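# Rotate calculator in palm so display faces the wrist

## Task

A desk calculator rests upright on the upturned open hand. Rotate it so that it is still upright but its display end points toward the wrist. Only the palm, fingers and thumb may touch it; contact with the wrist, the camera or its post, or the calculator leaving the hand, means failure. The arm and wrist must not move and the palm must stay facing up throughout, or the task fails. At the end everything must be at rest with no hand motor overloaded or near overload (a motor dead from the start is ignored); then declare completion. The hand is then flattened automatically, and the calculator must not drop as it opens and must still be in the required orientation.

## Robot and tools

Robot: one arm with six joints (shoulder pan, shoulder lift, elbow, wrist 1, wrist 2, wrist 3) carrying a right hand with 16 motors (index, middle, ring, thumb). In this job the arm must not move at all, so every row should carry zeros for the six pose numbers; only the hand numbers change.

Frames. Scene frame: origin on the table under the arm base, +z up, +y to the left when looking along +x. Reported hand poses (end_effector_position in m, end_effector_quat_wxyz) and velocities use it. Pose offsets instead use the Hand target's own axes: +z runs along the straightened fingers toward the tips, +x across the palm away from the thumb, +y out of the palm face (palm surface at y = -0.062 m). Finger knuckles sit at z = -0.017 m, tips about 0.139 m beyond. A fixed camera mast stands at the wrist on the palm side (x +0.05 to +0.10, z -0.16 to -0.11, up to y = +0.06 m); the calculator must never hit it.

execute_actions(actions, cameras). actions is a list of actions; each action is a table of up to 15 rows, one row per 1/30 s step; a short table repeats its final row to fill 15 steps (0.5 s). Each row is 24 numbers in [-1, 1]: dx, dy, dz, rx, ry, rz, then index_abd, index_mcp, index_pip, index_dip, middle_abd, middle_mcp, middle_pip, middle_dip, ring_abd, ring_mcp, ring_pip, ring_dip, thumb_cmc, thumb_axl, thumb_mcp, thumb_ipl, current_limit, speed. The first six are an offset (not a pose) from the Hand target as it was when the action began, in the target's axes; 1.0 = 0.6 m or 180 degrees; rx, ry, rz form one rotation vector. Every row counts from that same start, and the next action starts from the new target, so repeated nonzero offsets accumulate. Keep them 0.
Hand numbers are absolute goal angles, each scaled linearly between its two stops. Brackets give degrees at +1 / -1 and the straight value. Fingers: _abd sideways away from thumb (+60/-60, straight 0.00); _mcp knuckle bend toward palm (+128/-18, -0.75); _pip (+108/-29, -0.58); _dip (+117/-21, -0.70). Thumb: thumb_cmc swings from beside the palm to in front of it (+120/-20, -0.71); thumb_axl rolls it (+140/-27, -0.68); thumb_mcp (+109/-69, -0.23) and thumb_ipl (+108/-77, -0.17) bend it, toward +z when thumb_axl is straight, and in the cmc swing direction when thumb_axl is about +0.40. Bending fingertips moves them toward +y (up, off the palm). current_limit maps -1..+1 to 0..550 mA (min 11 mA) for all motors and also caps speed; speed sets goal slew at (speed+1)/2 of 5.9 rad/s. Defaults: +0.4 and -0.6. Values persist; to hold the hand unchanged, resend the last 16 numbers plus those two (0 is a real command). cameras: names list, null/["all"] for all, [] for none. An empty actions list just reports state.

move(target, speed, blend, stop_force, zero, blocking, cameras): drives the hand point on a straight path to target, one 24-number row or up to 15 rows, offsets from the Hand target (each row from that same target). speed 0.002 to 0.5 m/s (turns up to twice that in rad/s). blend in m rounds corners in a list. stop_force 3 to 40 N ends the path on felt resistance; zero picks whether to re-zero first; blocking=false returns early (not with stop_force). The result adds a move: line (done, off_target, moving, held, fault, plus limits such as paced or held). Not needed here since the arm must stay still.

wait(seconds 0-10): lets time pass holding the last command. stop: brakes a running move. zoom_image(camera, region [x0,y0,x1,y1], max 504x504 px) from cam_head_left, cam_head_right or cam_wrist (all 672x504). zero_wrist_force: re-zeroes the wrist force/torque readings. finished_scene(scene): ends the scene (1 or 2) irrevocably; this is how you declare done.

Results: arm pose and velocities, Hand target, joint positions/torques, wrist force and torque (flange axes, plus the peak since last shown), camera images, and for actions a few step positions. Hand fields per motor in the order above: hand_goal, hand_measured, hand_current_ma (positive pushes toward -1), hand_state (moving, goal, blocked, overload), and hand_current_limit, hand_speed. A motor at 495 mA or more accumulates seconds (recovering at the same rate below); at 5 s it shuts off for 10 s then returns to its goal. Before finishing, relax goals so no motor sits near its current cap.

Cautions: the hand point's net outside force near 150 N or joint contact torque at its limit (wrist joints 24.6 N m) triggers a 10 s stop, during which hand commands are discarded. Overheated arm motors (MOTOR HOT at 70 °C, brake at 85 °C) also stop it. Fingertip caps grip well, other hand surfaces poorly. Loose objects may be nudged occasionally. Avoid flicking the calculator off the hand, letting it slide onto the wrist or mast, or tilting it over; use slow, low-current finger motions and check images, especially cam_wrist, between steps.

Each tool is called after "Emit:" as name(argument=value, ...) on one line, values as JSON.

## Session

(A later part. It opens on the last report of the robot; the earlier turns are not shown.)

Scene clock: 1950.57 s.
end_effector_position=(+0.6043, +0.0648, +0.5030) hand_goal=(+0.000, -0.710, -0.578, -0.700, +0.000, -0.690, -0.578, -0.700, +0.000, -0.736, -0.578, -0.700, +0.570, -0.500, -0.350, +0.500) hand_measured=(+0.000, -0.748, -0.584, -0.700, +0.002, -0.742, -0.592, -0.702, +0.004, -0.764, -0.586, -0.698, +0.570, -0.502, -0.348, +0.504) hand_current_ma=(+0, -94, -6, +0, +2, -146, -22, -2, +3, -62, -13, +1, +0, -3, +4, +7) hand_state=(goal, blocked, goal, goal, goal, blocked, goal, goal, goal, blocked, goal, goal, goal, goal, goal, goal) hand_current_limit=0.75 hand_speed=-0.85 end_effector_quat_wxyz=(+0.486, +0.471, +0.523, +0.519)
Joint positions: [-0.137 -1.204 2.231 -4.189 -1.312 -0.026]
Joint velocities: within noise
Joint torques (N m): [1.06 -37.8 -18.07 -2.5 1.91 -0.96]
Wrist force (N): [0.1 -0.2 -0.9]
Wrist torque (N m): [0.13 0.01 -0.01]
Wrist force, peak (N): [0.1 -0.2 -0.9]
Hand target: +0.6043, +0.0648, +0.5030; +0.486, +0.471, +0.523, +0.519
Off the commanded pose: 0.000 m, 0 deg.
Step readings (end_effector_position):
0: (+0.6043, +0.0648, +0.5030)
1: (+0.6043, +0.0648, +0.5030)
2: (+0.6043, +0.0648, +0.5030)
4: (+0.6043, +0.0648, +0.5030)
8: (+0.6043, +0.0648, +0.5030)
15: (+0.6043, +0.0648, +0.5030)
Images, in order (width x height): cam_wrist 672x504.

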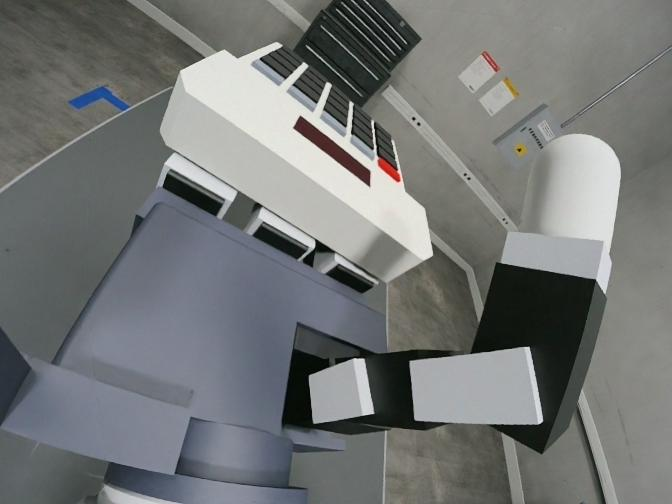

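Emit:
execute_actions(actions=[[[0,0,0,0,0,0, 0.0,-0.715,-0.577,-0.70, 0.0,-0.70,-0.577,-0.7, 0,-0.72,-0.577,-0.7, 0.571,-0.5,-0.35,0.5, 0.75,-0.85]]], cameras=["cam_wrist"])

Emit:
execute_actions(actions=[[[0,0,0,0,0,0, 0.0,-0.72,-0.577,-0.70, 0.0,-0.715,-0.577,-0.7, 0,-0.71,-0.577,-0.7, 0.571,-0.5,-0.35,0.5, 0.75,-0.85]]], cameras=["cam_wrist"])

Scene clock: 1956.43 s.
end_effector_position=(+0.6043, +0.0648, +0.5030) hand_goal=(+0.000, -0.716, -0.578, -0.700, +0.000, -0.700, -0.578, -0.700, +0.000, -0.720, -0.578, -0.700, +0.570, -0.500, -0.350, +0.500) hand_measured=(+0.000, -0.748, -0.584, -0.700, +0.002, -0.742, -0.592, -0.702, +0.004, -0.748, -0.586, -0.698, +0.570, -0.502, -0.348, +0.504) hand_current_ma=(+0, -74, -7, +0, +2, -109, -22, -2, +3, -64, -13, +1, +0, -3, +4, +7) hand_state=(goal, blocked, goal, goal, goal, blocked, goal, goal, goal, blocked, goal, goal, goal, goal, goal, goal) hand_current_limit=0.75 hand_speed=-0.85 end_effector_quat_wxyz=(+0.486, +0.471, +0.523, +0.519)
Joint positions: [-0.137 -1.204 2.231 -4.189 -1.312 -0.026]
Joint velocities: within noise
Joint torques (N m): [0.95 -38 -17.6 -2.44 1.96 -1.05]
Wrist force (N): [0.1 0.0 -0.7]
Wrist torque (N m): [0.14 0.01 0.00]
Wrist force, peak (N): [0.0 0.0 -1.0]
Hand target: +0.6043, +0.0648, +0.5030; +0.486, +0.471, +0.523, +0.519
Off the commanded pose: 0.000 m, 0 deg.
Step readings (end_effector_position):
0: (+0.6043, +0.0648, +0.5030)
1: (+0.6043, +0.0648, +0.5030)
2: (+0.6043, +0.0648, +0.5030)
4: (+0.6043, +0.0648, +0.5030)
8: (+0.6043, +0.0648, +0.5030)
15: (+0.6043, +0.0648, +0.5030)
Images, in order (width x height): cam_wrist 672x504.

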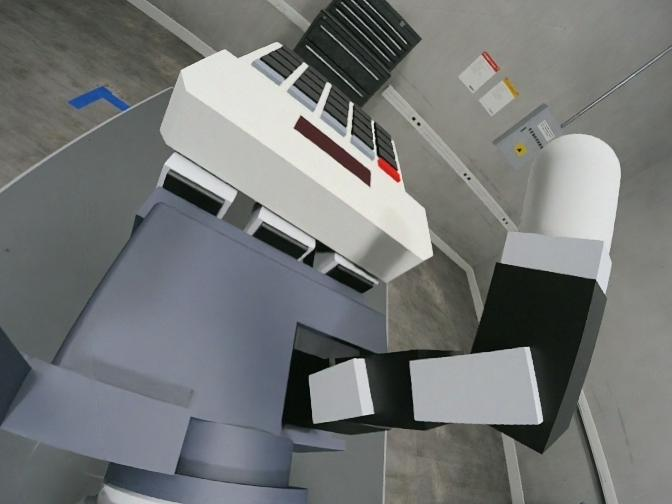

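Scene clock: 1957.13 s.
end_effector_position=(+0.6043, +0.0648, +0.5030) hand_goal=(+0.000, -0.720, -0.578, -0.700, +0.000, -0.716, -0.578, -0.700, +0.000, -0.710, -0.578, -0.700, +0.570, -0.500, -0.350, +0.500) hand_measured=(+0.000, -0.748, -0.584, -0.700, +0.002, -0.742, -0.592, -0.702, +0.004, -0.746, -0.586, -0.700, +0.570, -0.502, -0.348, +0.504) hand_current_ma=(+0, -61, -7, +0, +2, -58, -22, -2, +3, -88, -13, +0, +0, -3, +4, +7) hand_state=(goal, blocked, goal, goal, goal, blocked, goal, goal, goal, blocked, goal, goal, goal, goal, goal, goal) hand_current_limit=0.75 hand_speed=-0.85 end_effector_quat_wxyz=(+0.486, +0.471, +0.523, +0.519)
Joint positions: [-0.137 -1.204 2.231 -4.189 -1.312 -0.026]
Joint velocities: within noise
Joint torques (N m): [1 -37.99 -18.36 -2.44 1.95 -1.03]
Wrist force (N): [0.0 -0.2 -0.7]
Wrist torque (N m): [0.11 0.02 -0.02]
Wrist force, peak (N): [0.1 0.0 -0.9]
Hand target: +0.6043, +0.0648, +0.5030; +0.486, +0.471, +0.523, +0.519
Off the commanded pose: 0.000 m, 0 deg.
Step readings (end_effector_position):
0: (+0.6043, +0.0648, +0.5030)
1: (+0.6043, +0.0648, +0.5030)
2: (+0.6043, +0.0648, +0.5030)
4: (+0.6043, +0.0648, +0.5030)
8: (+0.6043, +0.0648, +0.5030)
15: (+0.6043, +0.0648, +0.5030)
Images, in order (width x height): cam_wrist 672x504.

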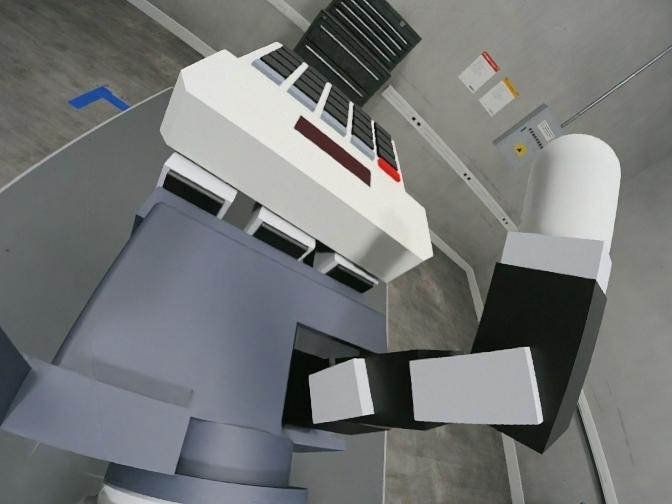

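Emit:
execute_actions(actions=[[[0,0,0,0,0,0, 0.0,-0.735,-0.577,-0.70, 0.0,-0.735,-0.577,-0.7, 0,-0.735,-0.577,-0.7, 0.571,-0.5,-0.35,0.5, 0.75,-0.9]], [[0,0,0,0,0,0, 0.0,-0.75,-0.577,-0.70, 0.0,-0.75,-0.577,-0.7, 0,-0.75,-0.577,-0.7, 0.571,-0.5,-0.35,0.5, 0.75,-0.9]]], cameras=["cam_wrist"])

Emit:
execute_actions(actions=[[[0,0,0,0,0,0, 0.0,-0.753,-0.577,-0.697, 0.0,-0.753,-0.577,-0.697, 0,-0.753,-0.577,-0.697, 0.571,-0.5,-0.35,0.5, 0.75,-0.9]]], cameras=["cam_wrist", "cam_head_left"])

Emit:
zoom_image(camera="cam_wrist", region=[100, 0, 480, 300])

Scene clock: 1974.70 s.
end_effector_position=(+0.6043, +0.0648, +0.5030) hand_goal=(+0.000, -0.750, -0.578, -0.700, +0.000, -0.750, -0.578, -0.700, +0.000, -0.750, -0.578, -0.700, +0.570, -0.500, -0.350, +0.500) hand_measured=(+0.000, -0.770, -0.586, -0.700, +0.002, -0.766, -0.592, -0.702, +0.002, -0.768, -0.586, -0.700, +0.570, -0.502, -0.348, +0.504) hand_current_ma=(+0, -38, -11, +0, +2, -31, -22, -2, +2, -37, -13, +0, +0, -3, +4, +7) hand_state=(goal, goal, goal, goal, goal, goal, goal, goal, goal, goal, goal, goal, goal, goal, goal, goal) hand_current_limit=0.75 hand_speed=-0.90 end_effector_quat_wxyz=(+0.486, +0.471, +0.523, +0.519)
Joint positions: [-0.137 -1.204 2.231 -4.189 -1.312 -0.026]
Joint velocities: within noise
Joint torques (N m): [0.23 -37.59 -18.19 -2.58 1.92 -1.18]
Wrist force (N): [0.1 -0.1 -0.8]
Wrist torque (N m): [0.13 0.01 -0.01]
Wrist force, peak (N): [0.0 -0.2 -1.1]
Hand target: +0.6043, +0.0648, +0.5030; +0.486, +0.471, +0.523, +0.519
Off the commanded pose: 0.000 m, 0 deg.
Step readings (end_effector_position):
0: (+0.6043, +0.0648, +0.5030)
1: (+0.6043, +0.0648, +0.5030)
2: (+0.6043, +0.0648, +0.5030)
4: (+0.6043, +0.0648, +0.5030)
8: (+0.6043, +0.0648, +0.5030)
15: (+0.6043, +0.0648, +0.5030)
16: (+0.6043, +0.0648, +0.5030)
17: (+0.6043, +0.0648, +0.5030)
19: (+0.6043, +0.0648, +0.5030)
23: (+0.6043, +0.0648, +0.5030)
30: (+0.6043, +0.0648, +0.5030)
Images, in order (width x height): cam_wrist 672x504.

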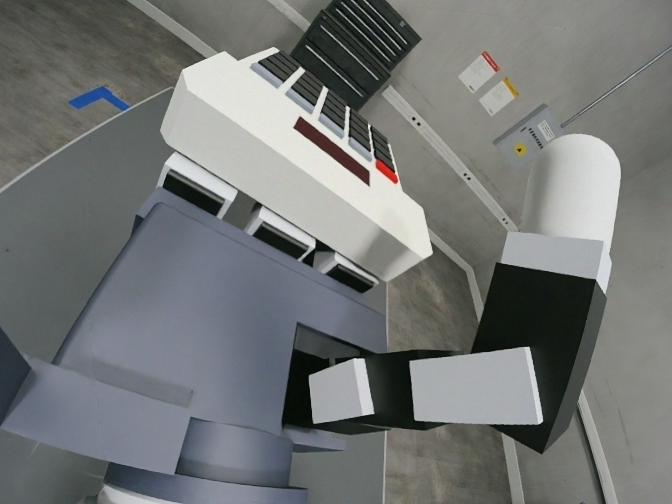

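Scene clock: 1975.40 s.
end_effector_position=(+0.6043, +0.0648, +0.5030) hand_goal=(+0.000, -0.754, -0.578, -0.698, +0.000, -0.754, -0.578, -0.698, +0.000, -0.754, -0.578, -0.698, +0.570, -0.500, -0.350, +0.500) hand_measured=(+0.000, -0.772, -0.586, -0.700, +0.002, -0.770, -0.592, -0.702, +0.002, -0.772, -0.586, -0.700, +0.570, -0.502, -0.348, +0.504) hand_current_ma=(+0, -38, -11, -2, +2, -31, -22, -5, +2, -37, -13, -2, +0, -3, +4, +7) hand_state=(goal, goal, goal, goal, goal, goal, goal, goal, goal, goal, goal, goal, goal, goal, goal, goal) hand_current_limit=0.75 hand_speed=-0.90 end_effector_quat_wxyz=(+0.486, +0.471, +0.523, +0.519)
Joint positions: [-0.137 -1.204 2.231 -4.189 -1.312 -0.026]
Joint velocities: within noise
Joint torques (N m): [0.59 -37.99 -18.48 -2.57 1.87 -1.11]
Wrist force (N): [0.0 -0.2 -0.7]
Wrist torque (N m): [0.11 0.02 -0.01]
Wrist force, peak (N): [0.1 0.1 -0.9]
Hand target: +0.6043, +0.0648, +0.5030; +0.486, +0.471, +0.523, +0.519
Off the commanded pose: 0.000 m, 0 deg.
Step readings (end_effector_position):
0: (+0.6043, +0.0648, +0.5030)
1: (+0.6043, +0.0648, +0.5030)
2: (+0.6043, +0.0648, +0.5030)
4: (+0.6043, +0.0648, +0.5030)
8: (+0.6043, +0.0648, +0.5030)
15: (+0.6043, +0.0648, +0.5030)
Images, in order (width x height): cam_head_left 672x504, cam_wrist 672x504.

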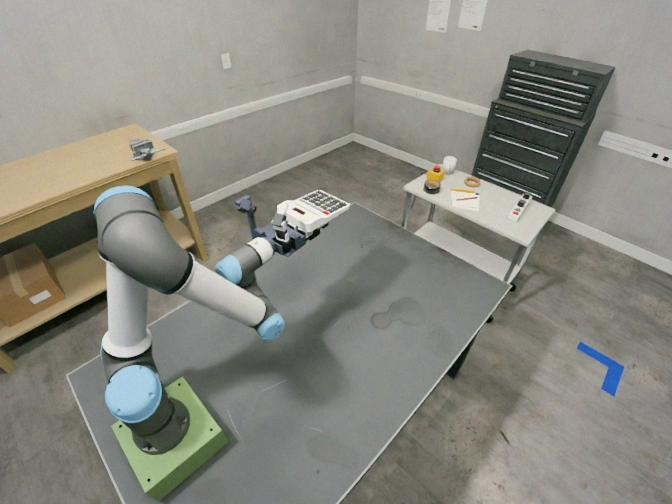

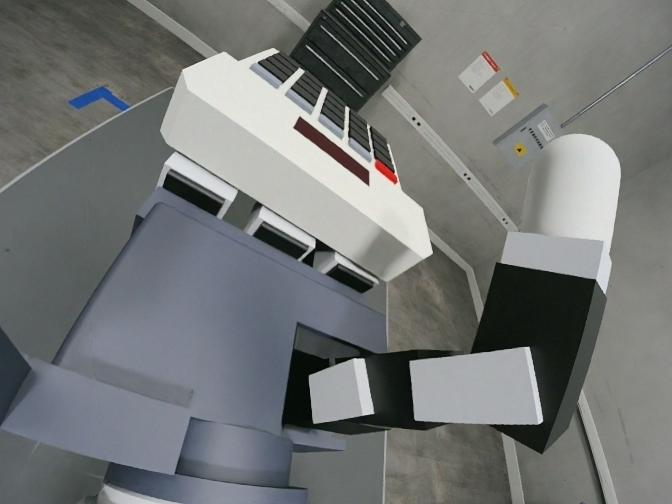

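Scaled by 1.326 from the camera's 672x504 image, which has a finer 960x720 frame.

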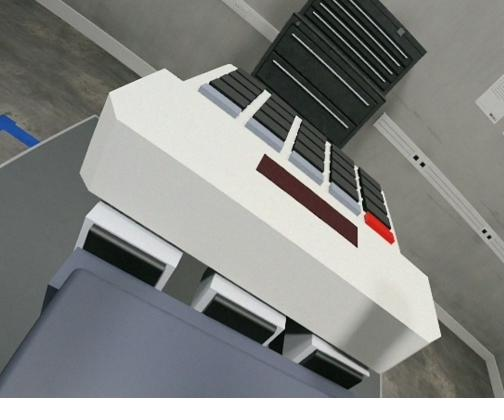

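Emit:
execute_actions(actions=[[[0,0,0,0,0,0, 0.0,-0.753,-0.577,-0.697, 0.0,-0.753,-0.577,-0.697, 0,-0.753,-0.577,-0.697, 0.571,-0.6,-0.23,-0.17, 0.75,-0.6]], [[0,0,0,0,0,0, 0.0,-0.753,-0.577,-0.697, 0.0,-0.753,-0.577,-0.697, 0,-0.753,-0.577,-0.697, 0.571,-0.677,-0.225,-0.168, 0.75,-0.6]]], cameras=["cam_wrist"])

Emit:
execute_actions(actions=[[[0,0,0,0,0,0, 0.0,-0.753,-0.577,-0.697, 0.0,-0.753,-0.577,-0.697, 0,-0.753,-0.577,-0.697, 0.2,-0.677,-0.225,-0.168, 0.75,-0.6]], [[0,0,0,0,0,0, 0.0,-0.753,-0.577,-0.697, 0.0,-0.753,-0.577,-0.697, 0,-0.753,-0.577,-0.697, -0.3,-0.677,-0.225,-0.168, 0.75,-0.6]], [[0,0,0,0,0,0, 0.0,-0.753,-0.577,-0.697, 0.0,-0.753,-0.577,-0.697, 0,-0.753,-0.577,-0.697, -0.714,-0.677,-0.225,-0.168, 0.75,-0.6]]], cameras=["cam_wrist", "cam_head_left"])

Scene clock: 1987.17 s.
end_effector_position=(+0.6043, +0.0648, +0.5030) hand_goal=(+0.000, -0.754, -0.578, -0.698, +0.000, -0.754, -0.578, -0.698, +0.000, -0.754, -0.578, -0.698, +0.570, -0.678, -0.226, -0.168) hand_measured=(+0.000, -0.772, -0.586, -0.700, +0.002, -0.770, -0.592, -0.702, +0.002, -0.772, -0.586, -0.700, +0.570, -0.676, -0.228, -0.166) hand_current_ma=(+0, -38, -11, -2, +2, -31, -22, -5, +2, -37, -13, -2, +0, +3, -2, +2) hand_state=(goal, goal, goal, goal, goal, goal, goal, goal, goal, goal, goal, goal, goal, goal, goal, goal) hand_current_limit=0.75 hand_speed=-0.60 end_effector_quat_wxyz=(+0.486, +0.471, +0.523, +0.519)
Joint positions: [-0.137 -1.204 2.231 -4.189 -1.312 -0.026]
Joint velocities: within noise
Joint torques (N m): [0.72 -37.95 -17.63 -2.68 1.92 -1.24]
Wrist force (N): [-0.1 -0.2 -0.8]
Wrist torque (N m): [0.13 0.04 -0.02]
Wrist force, peak (N): [0.1 -0.1 -0.9]
Hand target: +0.6043, +0.0648, +0.5030; +0.486, +0.471, +0.523, +0.519
Off the commanded pose: 0.000 m, 0 deg.
Step readings (end_effector_position):
0: (+0.6043, +0.0648, +0.5030)
1: (+0.6043, +0.0648, +0.5030)
2: (+0.6043, +0.0648, +0.5030)
4: (+0.6043, +0.0648, +0.5030)
8: (+0.6043, +0.0648, +0.5030)
15: (+0.6043, +0.0648, +0.5030)
16: (+0.6043, +0.0648, +0.5030)
17: (+0.6043, +0.0648, +0.5030)
19: (+0.6043, +0.0648, +0.5030)
23: (+0.6043, +0.0648, +0.5030)
30: (+0.6043, +0.0648, +0.5030)
Images, in order (width x height): cam_wrist 672x504.

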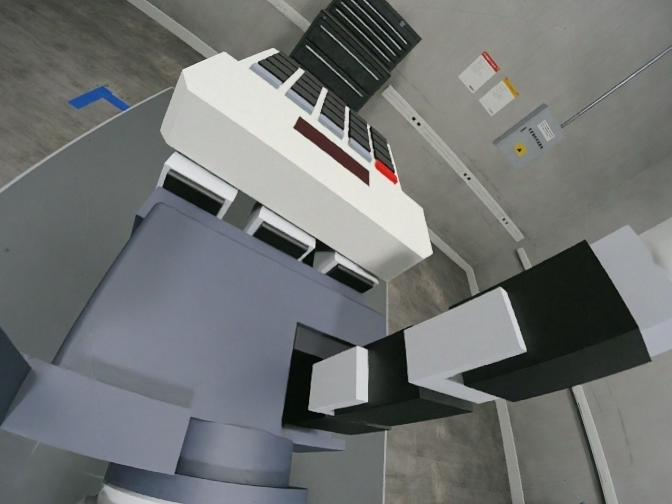

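Scene clock: 1988.90 s.
end_effector_position=(+0.6043, +0.0648, +0.5030) hand_goal=(+0.000, -0.754, -0.578, -0.698, +0.000, -0.754, -0.578, -0.698, +0.000, -0.754, -0.578, -0.698, -0.714, -0.678, -0.226, -0.168) hand_measured=(+0.000, -0.772, -0.586, -0.700, +0.002, -0.770, -0.592, -0.702, +0.002, -0.772, -0.586, -0.700, -0.724, -0.676, -0.228, -0.166) hand_current_ma=(+0, -38, -11, -2, +2, -31, -22, -5, +2, -37, -13, -2, -14, +3, -2, +2) hand_state=(goal, goal, goal, goal, goal, goal, goal, goal, goal, goal, goal, goal, goal, goal, goal, goal) hand_current_limit=0.75 hand_speed=-0.60 end_effector_quat_wxyz=(+0.486, +0.471, +0.523, +0.519)
Joint positions: [-0.137 -1.204 2.231 -4.189 -1.312 -0.026]
Joint velocities: within noise
Joint torques (N m): [0.41 -37.27 -18.01 -2.67 1.84 -1.08]
Wrist force (N): [0.0 -0.1 -0.7]
Wrist torque (N m): [0.12 0.03 0.05]
Wrist force, peak (N): [0.0 -0.1 -1.0]
Hand target: +0.6043, +0.0648, +0.5030; +0.486, +0.471, +0.523, +0.519
Off the commanded pose: 0.000 m, 0 deg.
Step readings (end_effector_position):
0: (+0.6043, +0.0648, +0.5030)
1: (+0.6043, +0.0648, +0.5030)
2: (+0.6043, +0.0648, +0.5030)
4: (+0.6043, +0.0648, +0.5030)
8: (+0.6043, +0.0648, +0.5030)
15: (+0.6043, +0.0648, +0.5030)
16: (+0.6043, +0.0648, +0.5030)
17: (+0.6043, +0.0648, +0.5030)
19: (+0.6043, +0.0648, +0.5030)
23: (+0.6043, +0.0648, +0.5030)
30: (+0.6043, +0.0648, +0.5030)
31: (+0.6043, +0.0648, +0.5030)
32: (+0.6043, +0.0648, +0.5030)
34: (+0.6043, +0.0648, +0.5030)
38: (+0.6043, +0.0648, +0.5030)
45: (+0.6043, +0.0648, +0.5030)
Images, in order (width x height): cam_head_left 672x504, cam_wrist 672x504.

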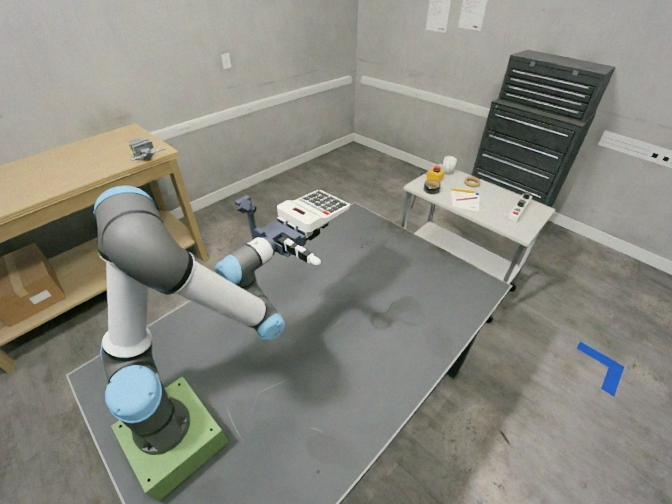

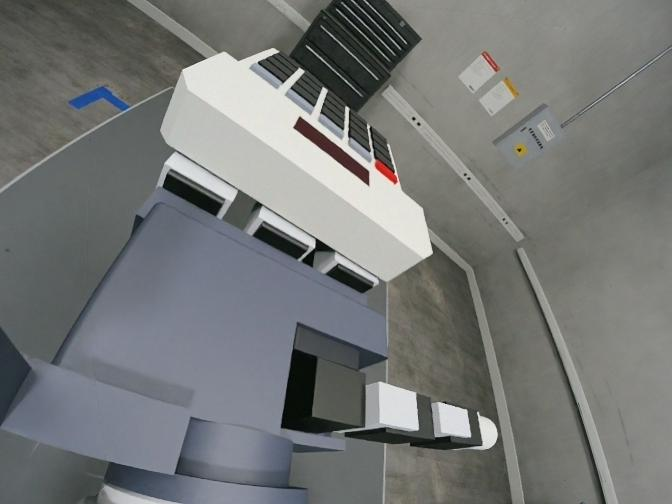

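Emit:
zoom_image(camera="cam_head_left", region=[230, 170, 370, 275])

Emit:
wait(seconds=1, cameras=["cam_head_right", "cam_wrist"])

Emit:
zoom_image(camera="cam_head_right", region=[230, 170, 430, 320])

Scaled by 3.600 from the camera's 672x504 image, which has a finer 960x720 frame.

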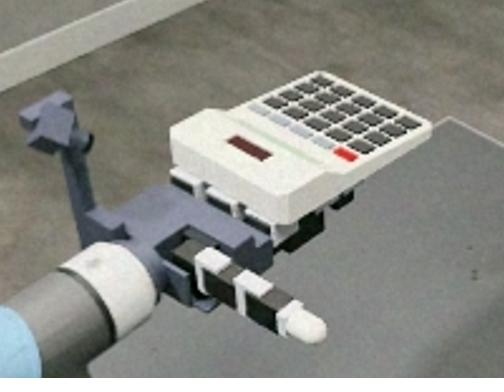

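Scene clock: 1994.30 s.
end_effector_position=(+0.6043, +0.0648, +0.5030) hand_goal=(+0.000, -0.754, -0.578, -0.698, +0.000, -0.754, -0.578, -0.698, +0.000, -0.754, -0.578, -0.698, -0.714, -0.678, -0.226, -0.168) hand_measured=(+0.000, -0.772, -0.586, -0.700, +0.002, -0.770, -0.592, -0.702, +0.002, -0.772, -0.586, -0.700, -0.724, -0.676, -0.228, -0.166) hand_current_ma=(+0, -38, -11, -2, +2, -31, -22, -5, +2, -37, -13, -2, -14, +3, -2, +2) hand_state=(goal, goal, goal, goal, goal, goal, goal, goal, goal, goal, goal, goal, goal, goal, goal, goal) hand_current_limit=0.75 hand_speed=-0.60 end_effector_quat_wxyz=(+0.486, +0.471, +0.523, +0.519)
Joint positions: [-0.137 -1.204 2.231 -4.189 -1.312 -0.026]
Joint velocities: within noise
Joint torques (N m): [0.87 -37.44 -18.04 -2.79 1.88 -0.89]
Wrist force (N): [0.0 -0.1 -0.8]
Wrist torque (N m): [0.13 0.02 0.06]
Wrist force, peak (N): [0.2 -0.1 -1.0]
Hand target: +0.6043, +0.0648, +0.5030; +0.486, +0.471, +0.523, +0.519
Off the commanded pose: 0.000 m, 0 deg.
wait: 1.00 s; at rest from the start
Images, in order (width x height): cam_head_right 672x504, cam_wrist 672x504.

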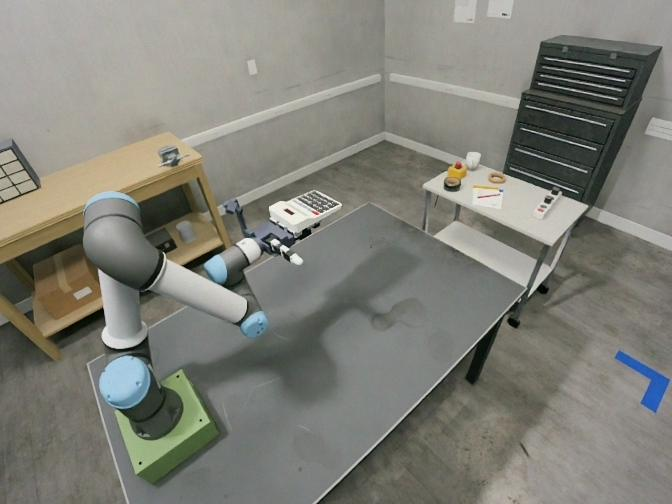

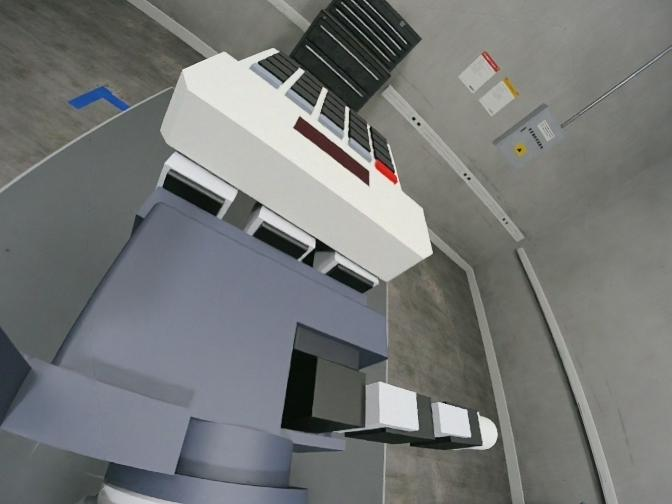

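Scaled by 2.520 from the camera's 672x504 image, which has a finer 960x720 frame.

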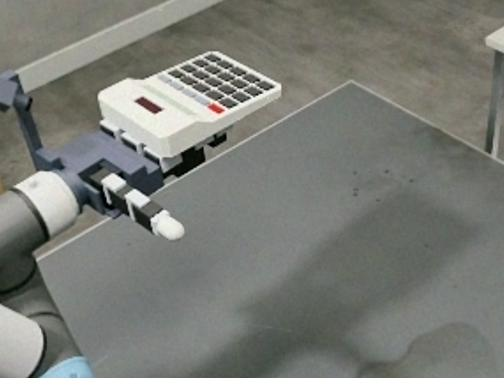

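Emit:
finished_scene(scene=1)

The scene is finished: the task was done.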